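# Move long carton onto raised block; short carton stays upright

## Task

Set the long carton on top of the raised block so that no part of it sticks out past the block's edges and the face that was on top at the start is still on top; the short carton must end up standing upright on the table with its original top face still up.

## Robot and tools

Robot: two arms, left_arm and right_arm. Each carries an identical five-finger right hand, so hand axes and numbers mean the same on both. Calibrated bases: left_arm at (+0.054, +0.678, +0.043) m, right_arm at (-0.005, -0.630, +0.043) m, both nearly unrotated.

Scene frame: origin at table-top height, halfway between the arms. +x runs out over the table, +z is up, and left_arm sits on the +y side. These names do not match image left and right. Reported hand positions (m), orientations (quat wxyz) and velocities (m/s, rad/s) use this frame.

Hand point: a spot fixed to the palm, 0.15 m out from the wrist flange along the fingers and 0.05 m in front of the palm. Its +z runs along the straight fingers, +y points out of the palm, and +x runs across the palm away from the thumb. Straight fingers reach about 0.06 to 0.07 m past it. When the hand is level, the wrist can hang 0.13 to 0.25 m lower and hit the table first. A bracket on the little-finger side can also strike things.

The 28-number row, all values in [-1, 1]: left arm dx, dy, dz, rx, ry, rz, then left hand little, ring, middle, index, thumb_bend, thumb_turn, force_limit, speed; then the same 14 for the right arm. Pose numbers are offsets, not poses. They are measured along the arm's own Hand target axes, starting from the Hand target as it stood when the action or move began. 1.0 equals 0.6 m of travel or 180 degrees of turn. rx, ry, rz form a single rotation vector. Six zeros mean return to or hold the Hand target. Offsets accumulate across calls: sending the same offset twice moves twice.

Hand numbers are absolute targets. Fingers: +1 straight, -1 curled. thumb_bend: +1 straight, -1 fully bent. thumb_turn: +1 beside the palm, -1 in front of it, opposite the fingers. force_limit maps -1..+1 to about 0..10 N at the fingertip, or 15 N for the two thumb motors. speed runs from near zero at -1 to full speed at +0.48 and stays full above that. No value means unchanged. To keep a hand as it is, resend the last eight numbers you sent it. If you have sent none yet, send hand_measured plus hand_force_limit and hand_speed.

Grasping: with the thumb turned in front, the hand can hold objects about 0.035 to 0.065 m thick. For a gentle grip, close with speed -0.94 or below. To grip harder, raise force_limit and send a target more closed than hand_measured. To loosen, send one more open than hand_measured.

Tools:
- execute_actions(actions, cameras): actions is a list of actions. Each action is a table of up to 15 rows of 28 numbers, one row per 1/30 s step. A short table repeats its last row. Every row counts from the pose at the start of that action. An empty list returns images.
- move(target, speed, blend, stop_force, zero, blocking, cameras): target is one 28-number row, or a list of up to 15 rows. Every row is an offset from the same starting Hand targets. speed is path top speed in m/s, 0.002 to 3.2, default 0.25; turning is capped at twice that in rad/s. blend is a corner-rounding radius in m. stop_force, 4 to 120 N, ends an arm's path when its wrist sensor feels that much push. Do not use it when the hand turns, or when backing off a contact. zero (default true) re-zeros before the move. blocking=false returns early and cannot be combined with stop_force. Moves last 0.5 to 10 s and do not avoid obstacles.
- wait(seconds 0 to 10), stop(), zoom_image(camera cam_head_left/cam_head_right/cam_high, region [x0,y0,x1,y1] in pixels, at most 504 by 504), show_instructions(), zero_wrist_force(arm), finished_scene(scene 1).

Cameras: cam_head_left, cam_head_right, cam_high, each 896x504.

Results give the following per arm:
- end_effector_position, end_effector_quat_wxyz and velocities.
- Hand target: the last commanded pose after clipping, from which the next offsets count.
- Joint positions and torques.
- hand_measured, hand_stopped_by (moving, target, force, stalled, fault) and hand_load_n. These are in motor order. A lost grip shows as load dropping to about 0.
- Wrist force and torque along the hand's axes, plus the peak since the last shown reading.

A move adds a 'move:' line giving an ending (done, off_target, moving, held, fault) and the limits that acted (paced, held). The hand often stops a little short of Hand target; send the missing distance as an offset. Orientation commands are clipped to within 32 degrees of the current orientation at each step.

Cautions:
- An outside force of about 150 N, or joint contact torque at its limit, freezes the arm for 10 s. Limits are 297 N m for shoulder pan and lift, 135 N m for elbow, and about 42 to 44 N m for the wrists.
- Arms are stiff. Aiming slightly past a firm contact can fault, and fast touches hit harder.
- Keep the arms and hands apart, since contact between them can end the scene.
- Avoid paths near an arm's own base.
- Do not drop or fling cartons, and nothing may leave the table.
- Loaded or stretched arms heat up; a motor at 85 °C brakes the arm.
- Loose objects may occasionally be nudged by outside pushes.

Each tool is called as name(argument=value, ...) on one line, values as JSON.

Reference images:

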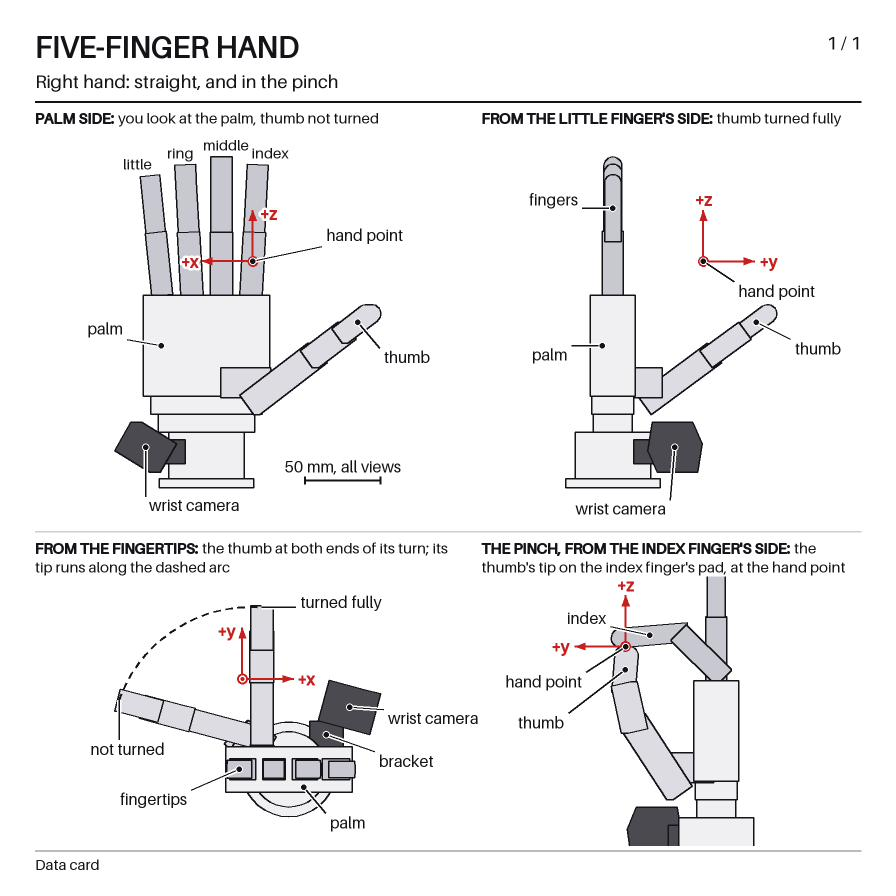

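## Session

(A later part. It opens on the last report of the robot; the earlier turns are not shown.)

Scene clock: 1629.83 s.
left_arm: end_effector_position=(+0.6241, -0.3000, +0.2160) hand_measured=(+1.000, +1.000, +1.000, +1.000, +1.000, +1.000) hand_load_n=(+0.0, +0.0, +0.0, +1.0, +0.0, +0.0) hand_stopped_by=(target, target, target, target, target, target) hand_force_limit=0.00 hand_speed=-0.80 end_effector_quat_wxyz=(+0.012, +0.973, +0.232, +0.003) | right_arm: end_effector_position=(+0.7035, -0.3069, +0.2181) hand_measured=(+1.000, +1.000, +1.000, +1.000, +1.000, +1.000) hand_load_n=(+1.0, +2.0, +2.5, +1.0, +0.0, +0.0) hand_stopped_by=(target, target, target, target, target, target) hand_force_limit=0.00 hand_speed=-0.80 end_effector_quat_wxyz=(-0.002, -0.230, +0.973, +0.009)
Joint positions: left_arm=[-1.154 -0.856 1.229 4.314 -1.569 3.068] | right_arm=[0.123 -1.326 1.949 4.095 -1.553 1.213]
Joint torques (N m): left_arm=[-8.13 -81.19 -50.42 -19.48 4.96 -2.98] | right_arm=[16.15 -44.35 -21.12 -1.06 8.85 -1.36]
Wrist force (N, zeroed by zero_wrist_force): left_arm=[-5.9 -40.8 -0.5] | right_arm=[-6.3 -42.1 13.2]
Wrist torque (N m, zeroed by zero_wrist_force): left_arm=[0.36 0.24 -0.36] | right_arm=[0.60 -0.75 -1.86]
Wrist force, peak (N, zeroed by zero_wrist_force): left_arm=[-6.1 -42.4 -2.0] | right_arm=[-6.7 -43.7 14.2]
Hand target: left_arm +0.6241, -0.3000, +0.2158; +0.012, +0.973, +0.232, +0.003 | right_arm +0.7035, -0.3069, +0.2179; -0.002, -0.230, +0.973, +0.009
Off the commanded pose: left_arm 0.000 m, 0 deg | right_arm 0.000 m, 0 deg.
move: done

move(target=[0,-0.0002,0.0083,0,0,0,1,1,1,1,1,1,0,-0.8,0,-0.00015,0.0083,0,0,0,1,1,1,1,1,1,0,-0.8], speed=0.02)

move(target=[0,-0.0002,0.0067,0,0,0,1,1,1,1,1,1,0,-0.8,0,-0.0001,0.0067,0,0,0,1,1,1,1,1,1,0,-0.8], speed=0.02, cameras=["all"])

zoom_image(camera="cam_high", region=[330, 100, 490, 260])

zoom_image(camera="cam_head_right", region=[500, 220, 600, 310])

Scene clock: 1644.20 s.
left_arm: end_effector_position=(+0.6241, -0.3000, +0.2110) hand_measured=(+1.000, +1.000, +1.000, +1.000, +1.000, +1.000) hand_load_n=(+0.0, +0.0, +0.5, +0.5, +0.0, +0.0) hand_stopped_by=(target, target, target, target, target, target) hand_force_limit=0.00 hand_speed=-0.80 end_effector_quat_wxyz=(+0.012, +0.973, +0.232, +0.003) | right_arm: end_effector_position=(+0.7035, -0.3069, +0.2131) hand_measured=(+1.000, +1.000, +1.000, +1.000, +1.000, +1.000) hand_load_n=(+1.0, +2.0, +2.5, +0.5, +0.0, -0.5) hand_stopped_by=(target, target, target, target, target, target) hand_force_limit=0.00 hand_speed=-0.80 end_effector_quat_wxyz=(-0.002, -0.230, +0.973, +0.009)
Joint positions: left_arm=[-1.154 -0.853 1.233 4.307 -1.569 3.068] | right_arm=[0.123 -1.321 1.953 4.086 -1.553 1.213]
Joint torques (N m): left_arm=[-7.28 -84.31 -50.9 -19.65 3.56 -2.77] | right_arm=[33.04 -44.64 -20.74 -1.4 8.65 1.66]
Wrist force (N, zeroed by zero_wrist_force): left_arm=[-6.0 -41.1 -0.2] | right_arm=[-6.6 -41.8 13.2]
Wrist torque (N m, zeroed by zero_wrist_force): left_arm=[0.29 0.23 -0.37] | right_arm=[0.63 -0.70 -1.88]
Wrist force, peak (N, zeroed by zero_wrist_force): left_arm=[-6.2 -41.3 -0.3] | right_arm=[-6.6 -42.2 13.1]
Hand target: left_arm +0.6241, -0.3000, +0.2108; +0.012, +0.973, +0.232, +0.003 | right_arm +0.7035, -0.3069, +0.2129; -0.002, -0.230, +0.973, +0.009
Off the commanded pose: left_arm 0.000 m, 0 deg | right_arm 0.000 m, 0 deg.
move: done

Scene clock: 1644.90 s.
left_arm: end_effector_position=(+0.6241, -0.3000, +0.2070) hand_measured=(+1.000, +1.000, +1.000, +1.000, +1.000, +1.000) hand_load_n=(+0.0, +0.0, +0.5, +0.5, +0.0, +0.0) hand_stopped_by=(target, target, target, target, target, target) hand_force_limit=0.00 hand_speed=-0.80 end_effector_quat_wxyz=(+0.012, +0.973, +0.232, +0.003) | right_arm: end_effector_position=(+0.7035, -0.3069, +0.2091) hand_measured=(+1.000, +1.000, +1.000, +1.000, +1.000, +1.000) hand_load_n=(+1.0, +1.5, +2.5, +0.5, +0.0, +0.0) hand_stopped_by=(target, target, target, target, target, target) hand_force_limit=0.00 hand_speed=-0.80 end_effector_quat_wxyz=(-0.002, -0.230, +0.973, +0.009)
Joint positions: left_arm=[-1.154 -0.851 1.236 4.301 -1.569 3.068] | right_arm=[0.123 -1.317 1.957 4.079 -1.553 1.213]
Joint torques (N m): left_arm=[-8.78 -82.25 -50.4 -19.47 3.38 -2.61] | right_arm=[40.69 -43.27 -20.79 -0.95 8.67 2.4]
Wrist force (N, zeroed by zero_wrist_force): left_arm=[-6.2 -40.1 -0.2] | right_arm=[-6.8 -41.5 12.9]
Wrist torque (N m, zeroed by zero_wrist_force): left_arm=[0.32 0.24 -0.34] | right_arm=[0.55 -0.71 -1.85]
Wrist force, peak (N, zeroed by zero_wrist_force): left_arm=[-5.8 -41.3 -0.2] | right_arm=[-6.6 -42.2 13.2]
Hand target: left_arm +0.6241, -0.3000, +0.2068; +0.012, +0.973, +0.232, +0.003 | right_arm +0.7035, -0.3069, +0.2089; -0.002, -0.230, +0.973, +0.009
Off the commanded pose: left_arm 0.000 m, 0 deg | right_arm 0.000 m, 0 deg.
move: done

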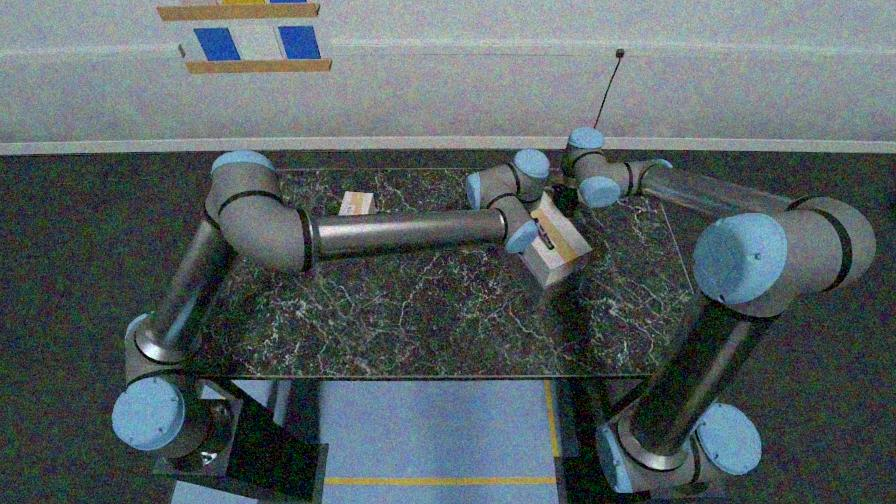

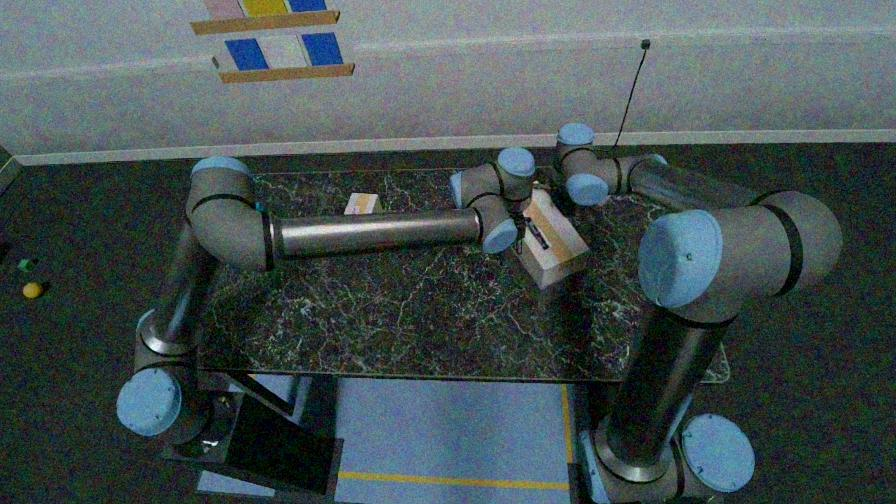

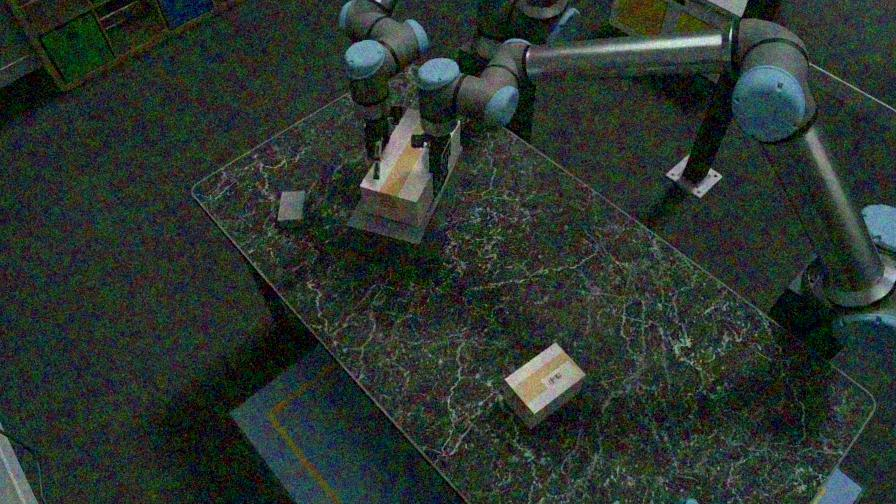

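Scaled by 3.150 from the camera's 896x504 image, which has a finer 1280x720 frame.

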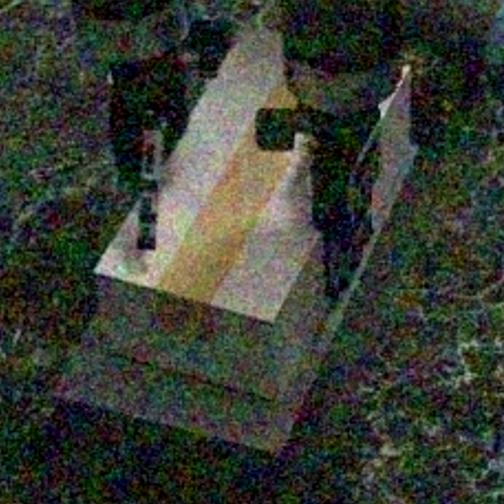

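Scaled by 5.040 from the camera's 896x504 image, which has a finer 1280x720 frame.

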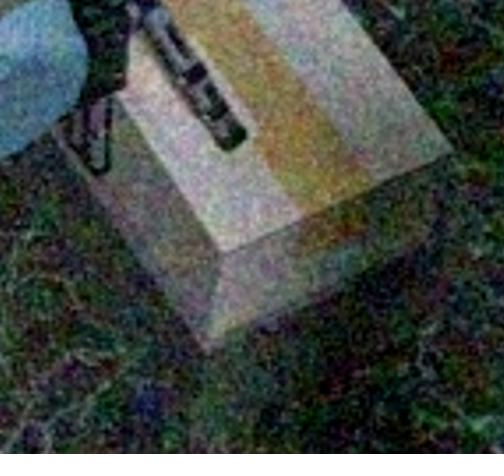

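move(target=[0.0333,0,0,0,0,0,1,1,1,1,1,1,0,-0.8,-0.0333,0,0,0,0,0,1,1,1,1,1,1,0,-0.8], speed=0.04, cameras=["all"])

zoom_image(camera="cam_high", region=[340, 150, 440, 250])

zoom_image(camera="cam_high", region=[400, 90, 500, 190])

zoom_image(camera="cam_head_right", region=[500, 210, 600, 310])

zoom_image(camera="cam_head_left", region=[500, 210, 600, 310])

Scene clock: 1704.33 s.
left_arm: end_effector_position=(+0.6418, -0.2910, +0.2068) hand_measured=(+1.000, +1.000, +1.000, +1.000, +1.000, +1.000) hand_load_n=(+0.0, +0.0, +0.5, +0.5, -0.5, +0.0) hand_stopped_by=(target, target, target, target, target, target) hand_force_limit=0.00 hand_speed=-0.80 end_effector_quat_wxyz=(+0.012, +0.973, +0.232, +0.003) | right_arm: end_effector_position=(+0.7212, -0.2980, +0.2089) hand_measured=(+1.000, +1.000, +1.000, +1.000, +1.000, +1.000) hand_load_n=(+0.0, +1.0, +2.5, +1.0, +0.0, +0.0) hand_stopped_by=(target, target, target, target, target, target) hand_force_limit=0.00 hand_speed=-0.80 end_effector_quat_wxyz=(-0.002, -0.230, +0.973, +0.009)
Joint positions: left_arm=[-1.135 -0.847 1.231 4.303 -1.569 3.087] | right_arm=[0.132 -1.288 1.918 4.088 -1.553 1.223]
Joint torques (N m): left_arm=[14.3 -83.67 -70.39 -10.55 0.38 1.18] | right_arm=[41.18 -50.11 -43.19 3.27 13.12 2.4]
Wrist force (N, zeroed by zero_wrist_force): left_arm=[-7.6 -34.1 0.4] | right_arm=[-8.1 -34.7 12.4]
Wrist torque (N m, zeroed by zero_wrist_force): left_arm=[0.27 0.20 -0.59] | right_arm=[0.61 -0.65 -1.44]
Wrist force, peak (N, zeroed by zero_wrist_force): left_arm=[-5.5 -40.7 0.1] | right_arm=[-7.1 -41.7 13.0]
Hand target: left_arm +0.6420, -0.2909, +0.2068; +0.012, +0.973, +0.232, +0.003 | right_arm +0.7214, -0.2979, +0.2089; -0.002, -0.230, +0.973, +0.009
Off the commanded pose: left_arm 0.000 m, 0 deg | right_arm 0.000 m, 0 deg.
move: done

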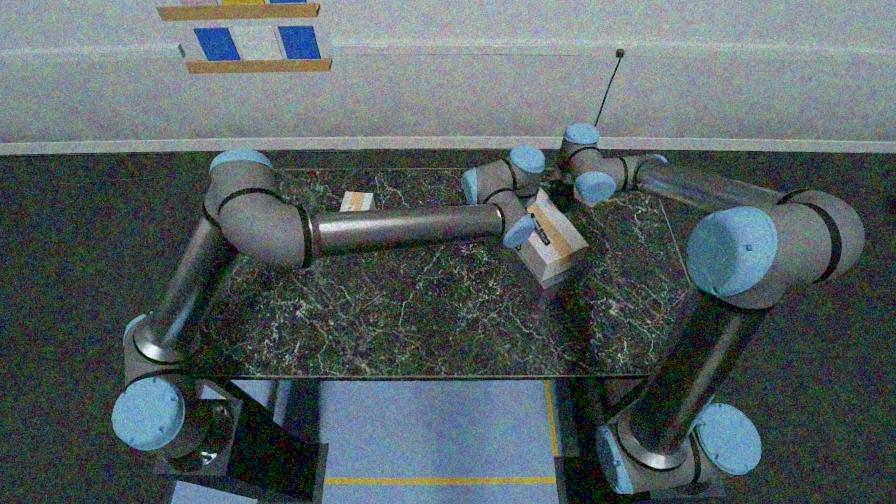

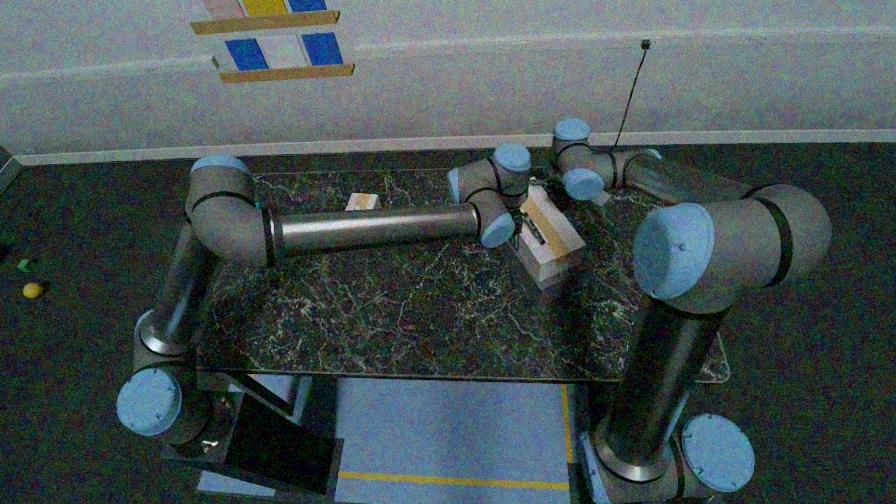

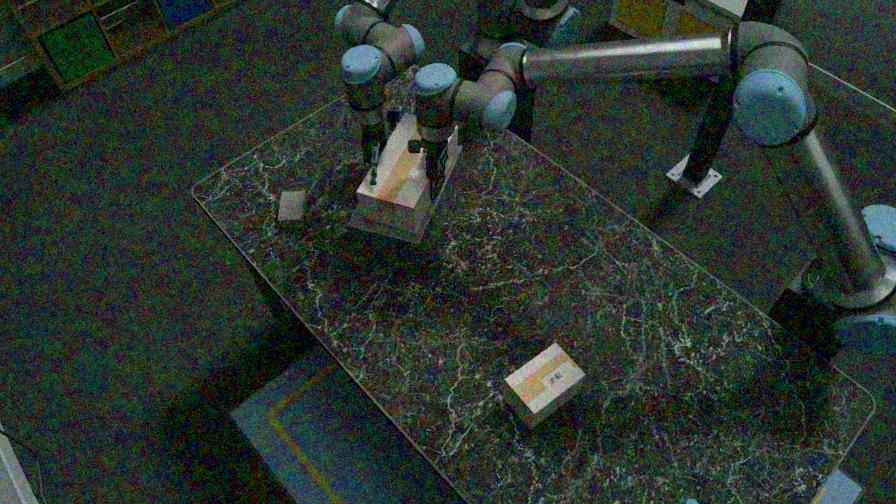

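Scaled by 5.040 from the camera's 896x504 image, which has a finer 1280x720 frame.

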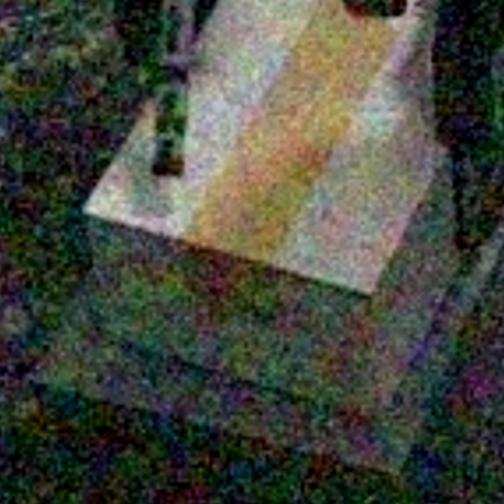

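Scaled by 5.040 from the camera's 896x504 image, which has a finer 1280x720 frame.

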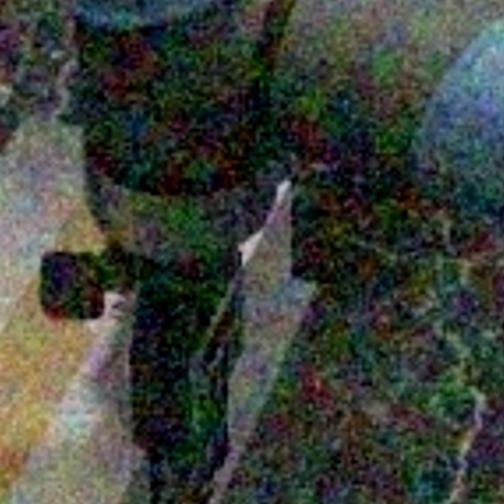

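Scaled by 5.040 from the camera's 896x504 image, which has a finer 1280x720 frame.

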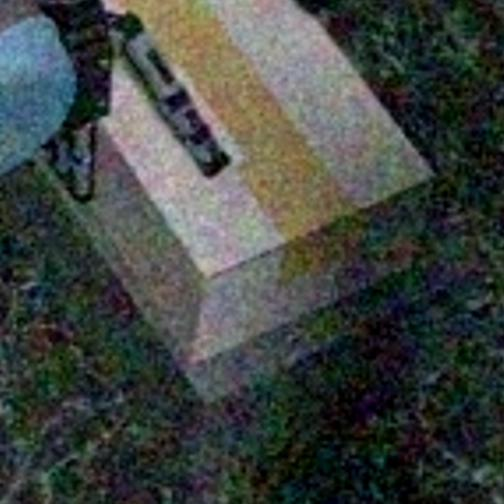

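Scaled by 5.040 from the camera's 896x504 image, which has a finer 1280x720 frame.

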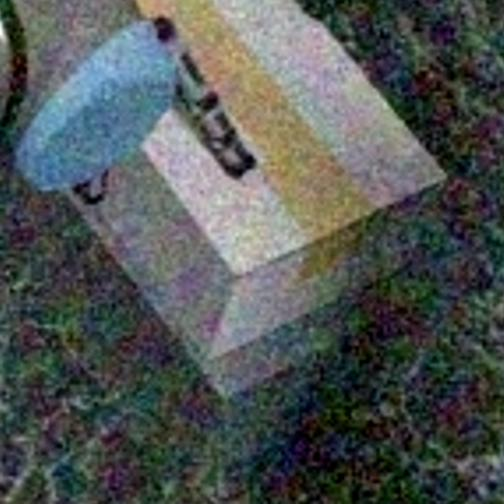

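move(target=[-0.0016,0.0098,0,0,0.0004,-0.015,1,1,1,1,1,1,0,-0.8,-0.0016,-0.0038,0,0,0.0003,-0.015,1,1,1,1,1,1,0,-0.8], speed=0.03, cameras=["all"])

zoom_image(camera="cam_high", region=[340, 150, 440, 250])

zoom_image(camera="cam_high", region=[400, 90, 500, 190])

zoom_image(camera="cam_head_left", region=[500, 210, 600, 310])

Scene clock: 1776.37 s.
left_arm: end_effector_position=(+0.6437, -0.2966, +0.2069) hand_measured=(+1.000, +1.000, +1.000, +1.000, +1.000, +1.000) hand_load_n=(+0.0, +0.0, +0.5, +0.5, +0.0, +0.0) hand_stopped_by=(target, target, target, target, target, target) hand_force_limit=0.00 hand_speed=-0.80 end_effector_quat_wxyz=(+0.012, +0.967, +0.255, +0.003) | right_arm: end_effector_position=(+0.7233, -0.2995, +0.2089) hand_measured=(+1.000, +1.000, +1.000, +1.000, +1.000, +1.000) hand_load_n=(+1.0, +2.0, +2.5, +0.5, +0.0, +0.0) hand_stopped_by=(target, target, target, target, target, target) hand_force_limit=0.00 hand_speed=-0.80 end_effector_quat_wxyz=(-0.002, -0.252, +0.968, +0.009)
Joint positions: left_arm=[-1.139 -0.841 1.219 4.309 -1.568 3.037] | right_arm=[0.129 -1.282 1.909 4.092 -1.554 1.173]
Joint torques (N m): left_arm=[-5.86 -82.53 -74.28 -12.82 5.69 -2.9] | right_arm=[17.18 -48 -42.03 4.4 8.42 -1.74]
Wrist force (N, zeroed by zero_wrist_force): left_arm=[-5.6 -43.6 -0.1] | right_arm=[-6.3 -44.7 12.4]
Wrist torque (N m, zeroed by zero_wrist_force): left_arm=[0.31 0.20 -0.44] | right_arm=[0.60 -0.68 -1.98]
Wrist force, peak (N, zeroed by zero_wrist_force): left_arm=[-5.6 -43.7 -0.1] | right_arm=[-6.2 -44.8 12.3]
Hand target: left_arm +0.6438, -0.2966, +0.2069; +0.012, +0.967, +0.255, +0.003 | right_arm +0.7233, -0.2996, +0.2089; -0.002, -0.252, +0.968, +0.009
Off the commanded pose: left_arm 0.000 m, 0 deg | right_arm 0.000 m, 0 deg.
move: done

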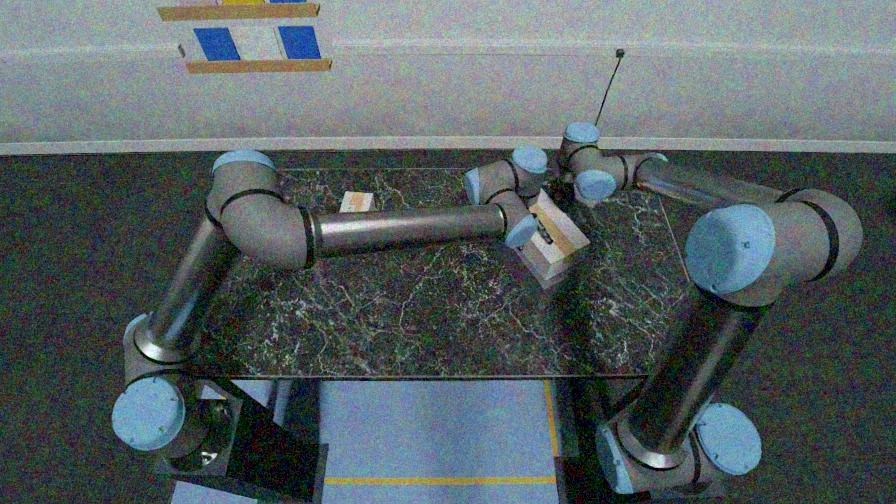

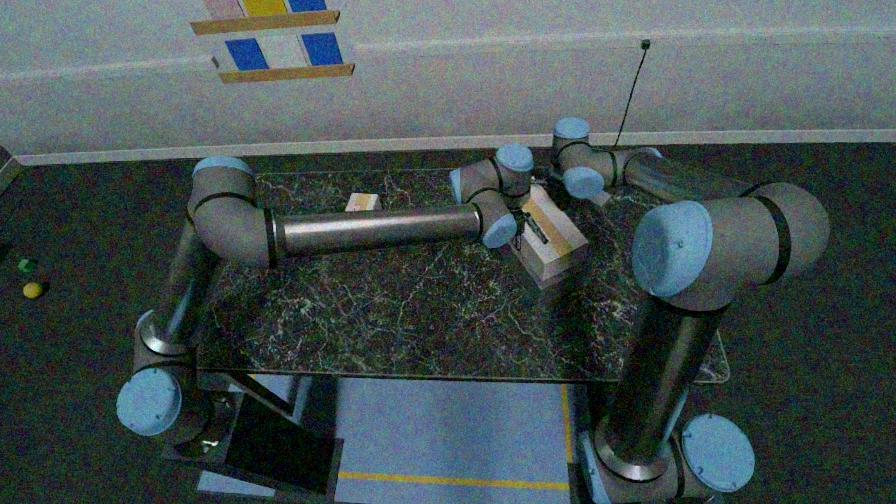

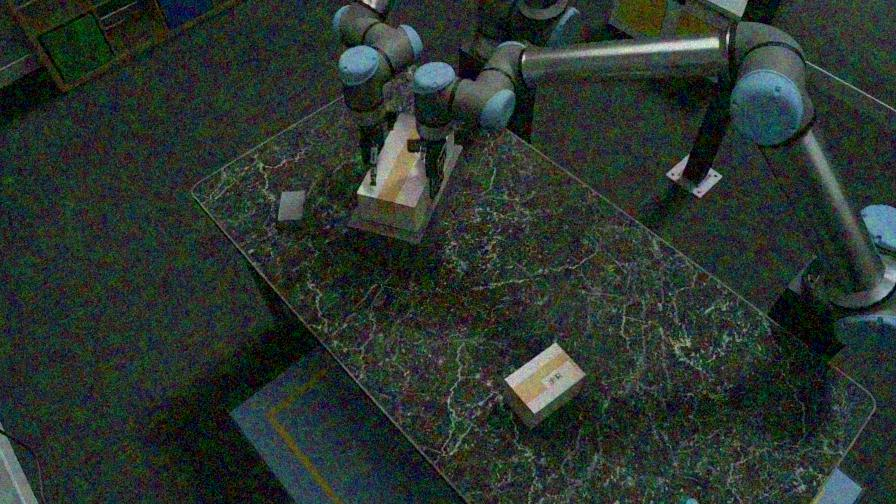

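Scaled by 5.040 from the camera's 896x504 image, which has a finer 1280x720 frame.

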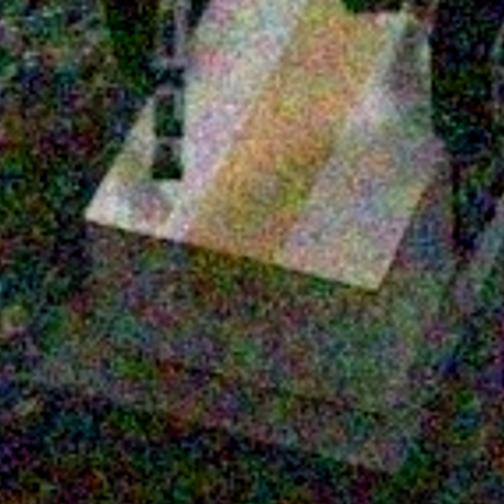

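Scaled by 5.040 from the camera's 896x504 image, which has a finer 1280x720 frame.

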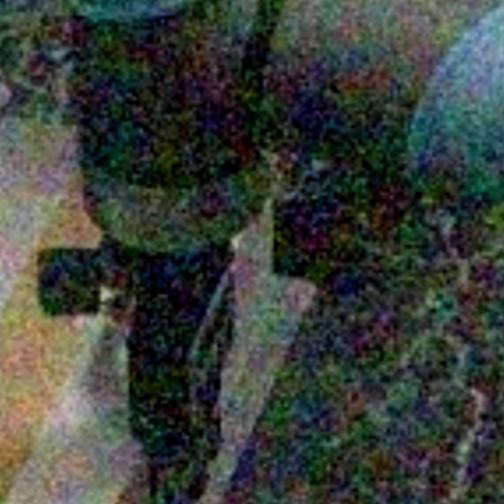

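Scaled by 5.040 from the camera's 896x504 image, which has a finer 1280x720 frame.

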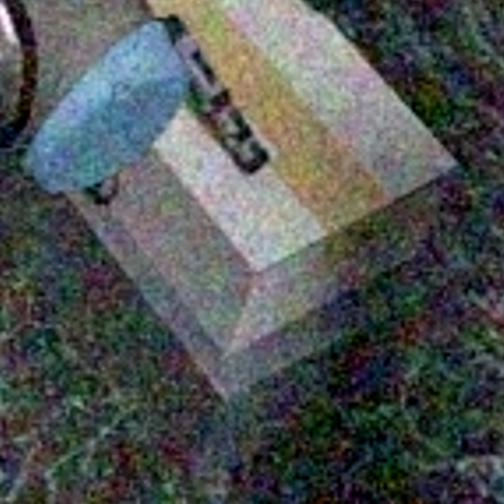

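move(target=[0,-0.0002,0.0067,0,0,0,1,1,1,1,1,1,0,-0.8,0,-0.0001,0.0067,0,0,0,1,1,1,1,1,1,0,-0.8], speed=0.02)

move(target=[0,-0.0002,0.0067,0,0,0,1,1,1,1,1,1,0,-0.8,0,-0.0001,0.0067,0,0,0,1,1,1,1,1,1,0,-0.8], speed=0.02)

Scene clock: 1796.10 s.
left_arm: end_effector_position=(+0.6438, -0.2967, +0.2033) hand_measured=(+1.000, +1.000, +1.000, +1.000, +1.000, +1.000) hand_load_n=(+0.0, +0.5, +0.5, +0.5, +0.0, +0.0) hand_stopped_by=(target, target, target, target, target, target) hand_force_limit=0.00 hand_speed=-0.80 end_effector_quat_wxyz=(+0.012, +0.967, +0.255, +0.003) | right_arm: end_effector_position=(+0.7233, -0.2996, +0.2051) hand_measured=(+1.000, +1.000, +1.000, +1.000, +1.000, +1.000) hand_load_n=(+1.0, +0.5, +1.0, +0.5, +0.0, +0.0) hand_stopped_by=(target, target, target, target, target, target) hand_force_limit=0.00 hand_speed=-0.80 end_effector_quat_wxyz=(-0.002, -0.252, +0.968, +0.009)
Joint positions: left_arm=[-1.139 -0.838 1.222 4.303 -1.568 3.037] | right_arm=[0.129 -1.278 1.912 4.085 -1.554 1.173]
Joint torques (N m): left_arm=[-8.76 -57.19 -34.01 -15.19 2.58 -2.16] | right_arm=[26.94 -39.15 -13.15 0.17 10.97 -1.35]
Wrist force (N, zeroed by zero_wrist_force): left_arm=[-1.1 -37.9 -25.7] | right_arm=[-3.6 -47.7 -3.0]
Wrist torque (N m, zeroed by zero_wrist_force): left_arm=[1.97 0.47 -0.49] | right_arm=[0.51 0.49 -1.97]
Wrist force, peak (N, zeroed by zero_wrist_force): left_arm=[1.3 -43.7 -30.2] | right_arm=[-4.7 -53.4 1.3]
Hand target: left_arm +0.6437, -0.2966, +0.2029; +0.012, +0.967, +0.255, +0.003 | right_arm +0.7233, -0.2995, +0.2049; -0.002, -0.252, +0.968, +0.009
Off the commanded pose: left_arm 0.000 m, 0 deg | right_arm 0.000 m, 0 deg.
move: done

Scene clock: 1797.43 s.
left_arm: end_effector_position=(+0.6467, -0.2895, +0.2020) hand_measured=(+1.000, +1.000, +1.000, +1.000, +1.000, +1.000) hand_load_n=(+0.0, +0.0, +0.0, +0.0, +0.0, +0.0) hand_stopped_by=(target, target, target, target, target, target) hand_force_limit=0.00 hand_speed=-0.80 end_effector_quat_wxyz=(+0.017, +0.969, +0.247, +0.004) | right_arm: end_effector_position=(+0.7231, -0.2994, +0.2006) hand_measured=(+1.000, +1.000, +1.000, +1.000, +1.000, +1.000) hand_load_n=(+0.0, +0.0, +0.0, +0.5, +0.0, +0.0) hand_stopped_by=(target, target, target, target, target, target) hand_force_limit=0.00 hand_speed=-0.80 end_effector_quat_wxyz=(-0.002, -0.253, +0.968, +0.009)
Joint positions: left_arm=[-1.132 -0.846 1.241 4.284 -1.569 3.061] | right_arm=[0.13 -1.273 1.915 4.077 -1.554 1.173]
Joint torques (N m): left_arm=[-1.91 -84.5 -38.4 -1.52 0.35 0.38] | right_arm=[10.15 -52.81 -41.53 -2.32 0.41 2.24]
Wrist force (N, zeroed by zero_wrist_force): left_arm=[-2.6 1.1 -22.6] | right_arm=[-2.8 -8.8 -4.2]
Wrist torque (N m, zeroed by zero_wrist_force): left_arm=[1.11 1.20 0.12] | right_arm=[0.37 -0.02 -0.33]
Wrist force, peak (N, zeroed by zero_wrist_force): left_arm=[-0.7 -88.3 -147.0] | right_arm=[-0.4 -61.2 -39.8]
Hand target: left_arm +0.6467, -0.2895, +0.2020; +0.017, +0.969, +0.247, +0.004 (not the last commanded pose) | right_arm +0.7233, -0.2995, +0.2008; -0.002, -0.252, +0.968, +0.009
Off the commanded pose: left_arm 0.008 m, 1 deg | right_arm 0.000 m, 0 deg.
FORCE FAULT: contact force on the left arm reached its limit, and that arm stopped. The contact can be on any part of that arm, not only on its tool. That arm's remaining commands of this call were not run. That arm is still stopped at the end of this call. That arm stays stopped for about 9 more seconds. Until then a move that you send moves the other arm only, and its call returns only when the move has ended. Once the stop has ended, the next robot result says so. If the stop ends while you think or write, that arm runs what you send next, counted from a new Hand target: where the arm stands when the stop ends. While its stop runs, that arm, its gripper or tool too, takes no new command. Until it ends, the stop uses up actions while you think or wait. An arm that is not stopped still takes commands.
move: fault (left_arm)

wait(seconds=8, cameras=["all"])

zoom_image(camera="cam_high", region=[330, 100, 490, 260])

zoom_image(camera="cam_head_left", region=[500, 190, 620, 310])

Scene clock: 1820.63 s.
left_arm: end_effector_position=(+0.6467, -0.2895, +0.2021) hand_measured=(+1.000, +1.000, +1.000, +1.000, +1.000, +1.000) hand_load_n=(+0.0, +0.0, +0.0, +0.0, -0.5, +0.0) hand_stopped_by=(target, target, target, target, target, target) hand_force_limit=0.00 hand_speed=-0.80 end_effector_quat_wxyz=(+0.017, +0.969, +0.247, +0.004) | right_arm: end_effector_position=(+0.7233, -0.2995, +0.2008) hand_measured=(+1.000, +1.000, +1.000, +1.000, +1.000, +1.000) hand_load_n=(+0.0, +0.0, +0.0, +0.0, +0.0, -0.5) hand_stopped_by=(target, target, target, target, target, target) hand_force_limit=0.00 hand_speed=-0.80 end_effector_quat_wxyz=(-0.002, -0.252, +0.968, +0.009)
Joint positions: left_arm=[-1.132 -0.846 1.241 4.284 -1.569 3.061] | right_arm=[0.129 -1.273 1.915 4.077 -1.554 1.173]
Joint torques (N m): left_arm=[-0.69 -60.74 -19.34 0.93 -0.3 0.03] | right_arm=[-9.94 -72.07 -45.96 -3.45 0.24 2.51]
Wrist force (N, zeroed by zero_wrist_force): left_arm=[0.5 2.9 -21.3] | right_arm=[1.3 -7.1 -2.7]
Wrist torque (N m, zeroed by zero_wrist_force): left_arm=[1.08 1.01 0.32] | right_arm=[-0.03 -0.22 -0.15]
Wrist force, peak (N, zeroed by zero_wrist_force): left_arm=[-2.4 1.4 -22.4] | right_arm=[-2.6 -8.9 -4.1]
Hand target: left_arm +0.6467, -0.2895, +0.2021; +0.017, +0.969, +0.247, +0.004 (not the last commanded pose) | right_arm +0.7233, -0.2995, +0.2008; -0.002, -0.252, +0.968, +0.009
Off the commanded pose: left_arm 0.008 m, 1 deg | right_arm 0.000 m, 0 deg.
FORCE FAULT, CONTINUED: the left arm's stop, for the force fault that an earlier result reported, is over. The rest of the stop counts as 18 of the actions that you can send in this scene. During its stop the left arm's controller moved it back a little. That arm's target is now where it stood when the stop ended, not its last command. That arm accepts commands again.
wait: 8.00 s; at rest from the start

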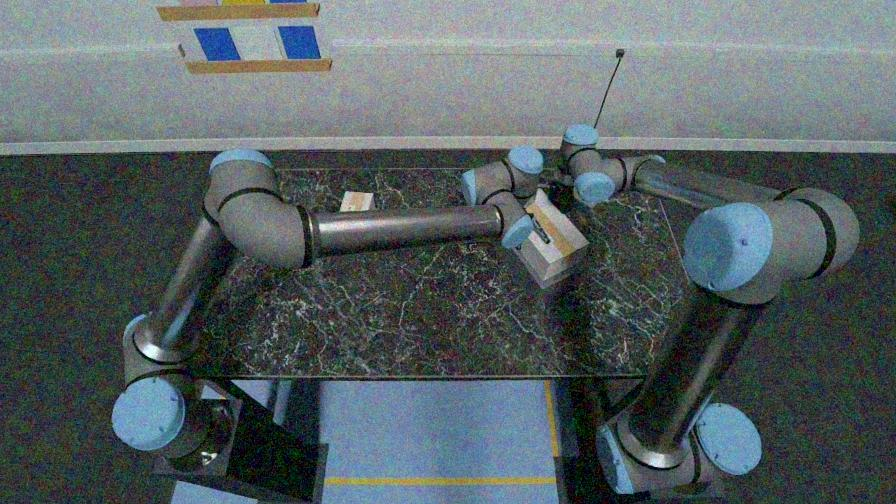

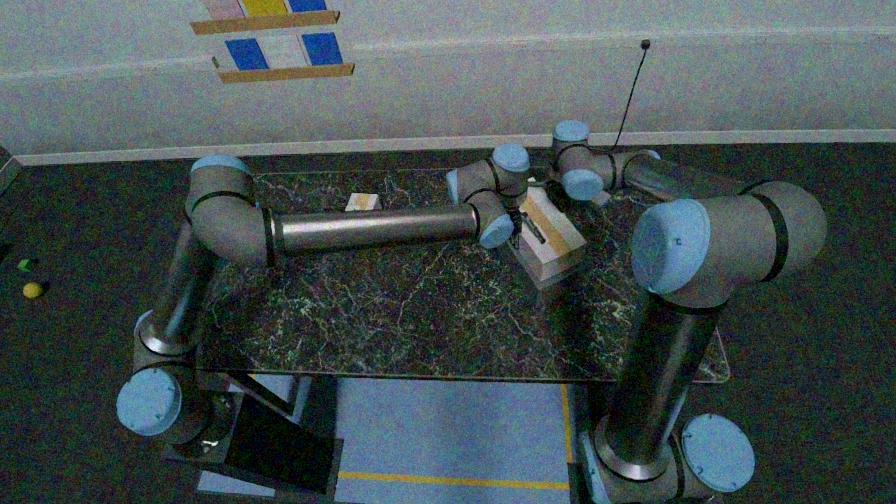

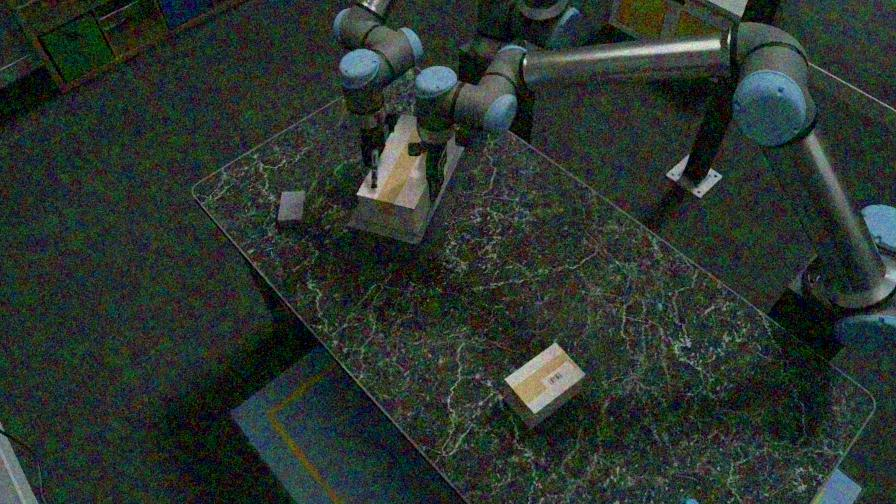

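Scaled by 3.150 from the camera's 896x504 image, which has a finer 1280x720 frame.

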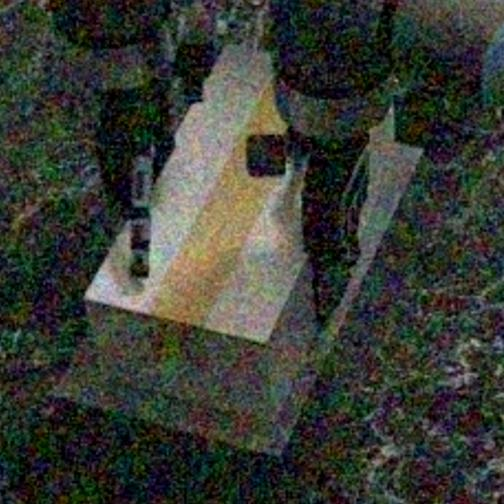

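Scaled by 4.200 from the camera's 896x504 image, which has a finer 1280x720 frame.

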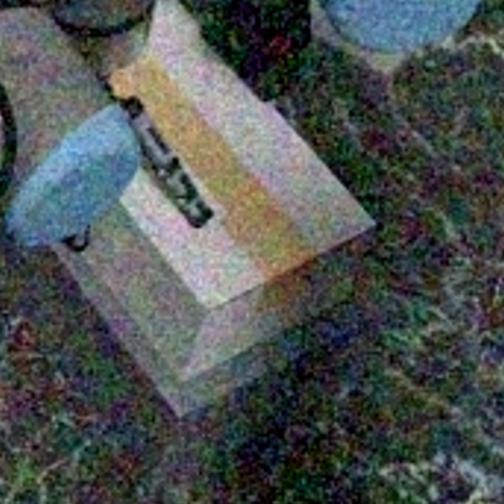

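move(target=[[0,-0.005,-0.01,0,0,0,1,1,1,1,1,1,0,-0.8,0,-0.005,-0.005,0,0,0,1,1,1,1,1,1,0,-0.8],[0,-0.1,-0.03,0,0,0,1,1,1,1,1,1,0,-0.8,0,-0.1,-0.03,0,0,0,1,1,1,1,1,1,0,-0.8]], speed=0.06, blend=0.003)

move(target=[0,-0.05,-0.25,0,0,0,1,1,1,1,1,1,0,-0.8,0,-0.05,-0.25,0,0,0,1,1,1,1,1,1,0,-0.8], speed=0.25, cameras=["all"])

zoom_image(camera="cam_high", region=[330, 100, 490, 260])

zoom_image(camera="cam_head_left", region=[500, 190, 620, 310])

Scene clock: 1836.63 s.
left_arm: end_effector_position=(+0.6178, -0.2364, +0.2180) hand_measured=(+1.000, +1.000, +1.000, +1.000, +1.000, +1.000) hand_load_n=(+0.0, +0.0, +0.0, +0.0, -0.5, +0.0) hand_stopped_by=(target, target, target, target, target, target) hand_force_limit=0.00 hand_speed=-0.80 end_effector_quat_wxyz=(+0.017, +0.969, +0.247, +0.004) | right_arm: end_effector_position=(+0.7527, -0.3521, +0.2177) hand_measured=(+1.000, +1.000, +1.000, +1.000, +1.000, +1.000) hand_load_n=(+0.0, +0.0, +0.0, +0.0, +0.0, +0.0) hand_stopped_by=(target, target, target, target, target, target) hand_force_limit=0.00 hand_speed=-0.80 end_effector_quat_wxyz=(-0.002, -0.252, +0.968, +0.009)
Joint positions: left_arm=[-1.137 -0.951 1.392 4.238 -1.569 3.056] | right_arm=[0.058 -1.273 1.877 4.116 -1.554 1.101]
Joint torques (N m): left_arm=[-11.48 -99.73 -31.01 -7.1 2.33 -0.67] | right_arm=[-13.28 -40.43 -48.89 -0.76 -1 -1.84]
Wrist force (N, zeroed by zero_wrist_force): left_arm=[0.9 0.1 0.1] | right_arm=[2.0 -2.4 -2.1]
Wrist torque (N m, zeroed by zero_wrist_force): left_arm=[0.01 -0.09 0.19] | right_arm=[-0.21 -0.18 0.06]
Wrist force, peak (N, zeroed by zero_wrist_force): left_arm=[0.3 3.0 -21.3] | right_arm=[1.2 -7.5 -2.8]
Hand target: left_arm +0.6178, -0.2363, +0.2180; +0.017, +0.969, +0.247, +0.004 | right_arm +0.7527, -0.3522, +0.2177; -0.002, -0.252, +0.968, +0.009
Off the commanded pose: left_arm 0.000 m, 0 deg | right_arm 0.000 m, 0 deg.
move: done

Scene clock: 1837.97 s.
left_arm: end_effector_position=(+0.6011, -0.2055, +0.3667) hand_measured=(+1.000, +1.000, +1.000, +1.000, +1.000, +1.000) hand_load_n=(+0.0, +0.0, +0.0, +0.0, -0.5, +0.0) hand_stopped_by=(target, target, target, target, target, target) hand_force_limit=0.00 hand_speed=-0.80 end_effector_quat_wxyz=(+0.017, +0.969, +0.247, +0.004) | right_arm: end_effector_position=(+0.7686, -0.3808, +0.3670) hand_measured=(+1.000, +1.000, +1.000, +1.000, +1.000, +1.000) hand_load_n=(+0.0, +0.0, +0.0, +0.0, +0.0, +0.0) hand_stopped_by=(target, target, target, target, target, target) hand_force_limit=0.00 hand_speed=-0.80 end_effector_quat_wxyz=(-0.002, -0.252, +0.968, +0.009)
Joint positions: left_arm=[-1.14 -1.091 1.338 4.432 -1.569 3.053] | right_arm=[0.02 -1.373 1.713 4.381 -1.554 1.064]
Joint torques (N m): left_arm=[-11.92 -91.39 -56.76 -2.19 2.43 -1.69] | right_arm=[-14.86 -71.92 -53.73 -0.74 -1.14 -1.63]
Wrist force (N, zeroed by zero_wrist_force): left_arm=[0.4 -0.6 0.1] | right_arm=[2.0 -2.3 -2.4]
Wrist torque (N m, zeroed by zero_wrist_force): left_arm=[-0.08 -0.05 0.21] | right_arm=[-0.24 -0.20 0.00]
Wrist force, peak (N, zeroed by zero_wrist_force): left_arm=[0.8 0.1 1.9] | right_arm=[1.9 -2.5 -4.0]
Hand target: left_arm +0.6011, -0.2054, +0.3669; +0.017, +0.969, +0.247, +0.004 | right_arm +0.7687, -0.3808, +0.3672; -0.002, -0.252, +0.968, +0.009
Off the commanded pose: left_arm 0.000 m, 0 deg | right_arm 0.000 m, 0 deg.
move: done

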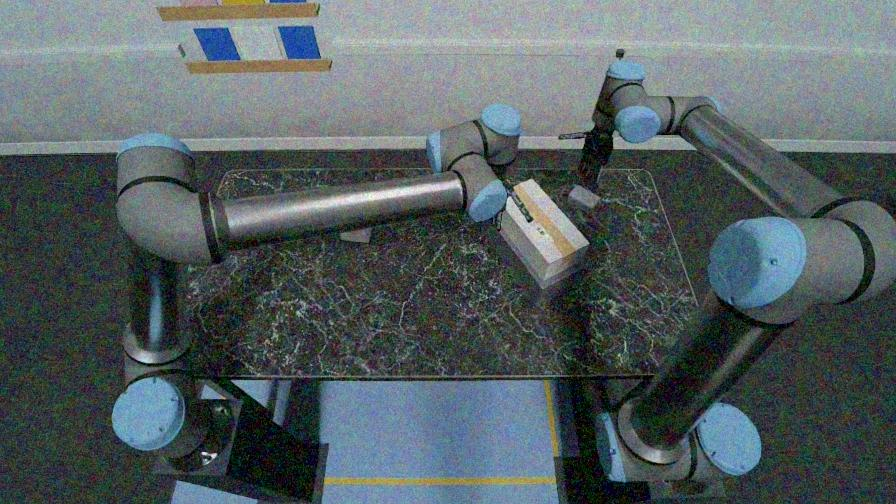

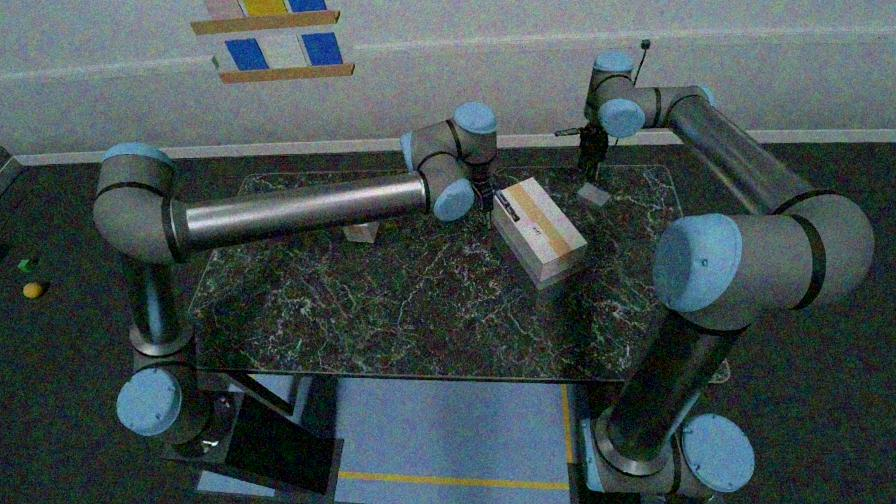

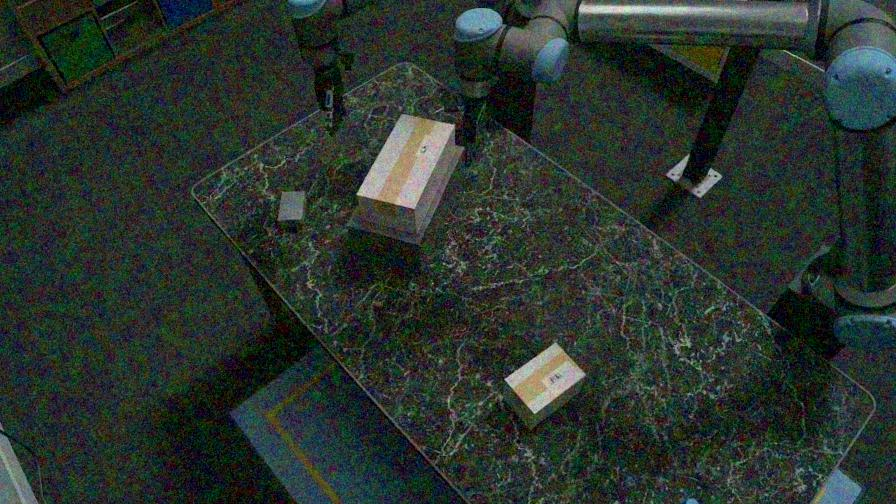

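Scaled by 3.150 from the camera's 896x504 image, which has a finer 1280x720 frame.

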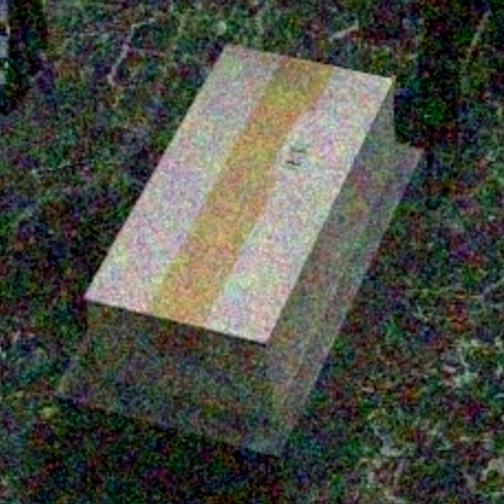

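Scaled by 4.200 from the camera's 896x504 image, which has a finer 1280x720 frame.

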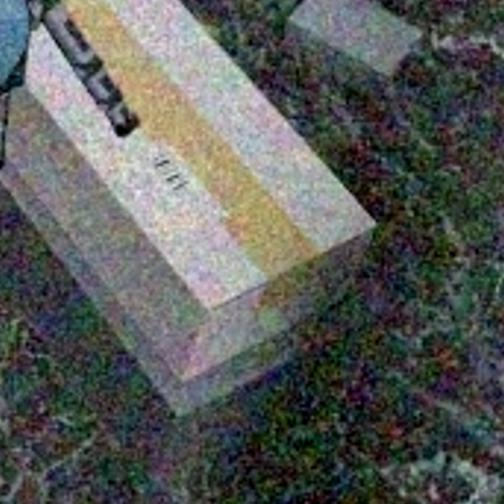

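finished_scene()

The scene is finished: the task was done.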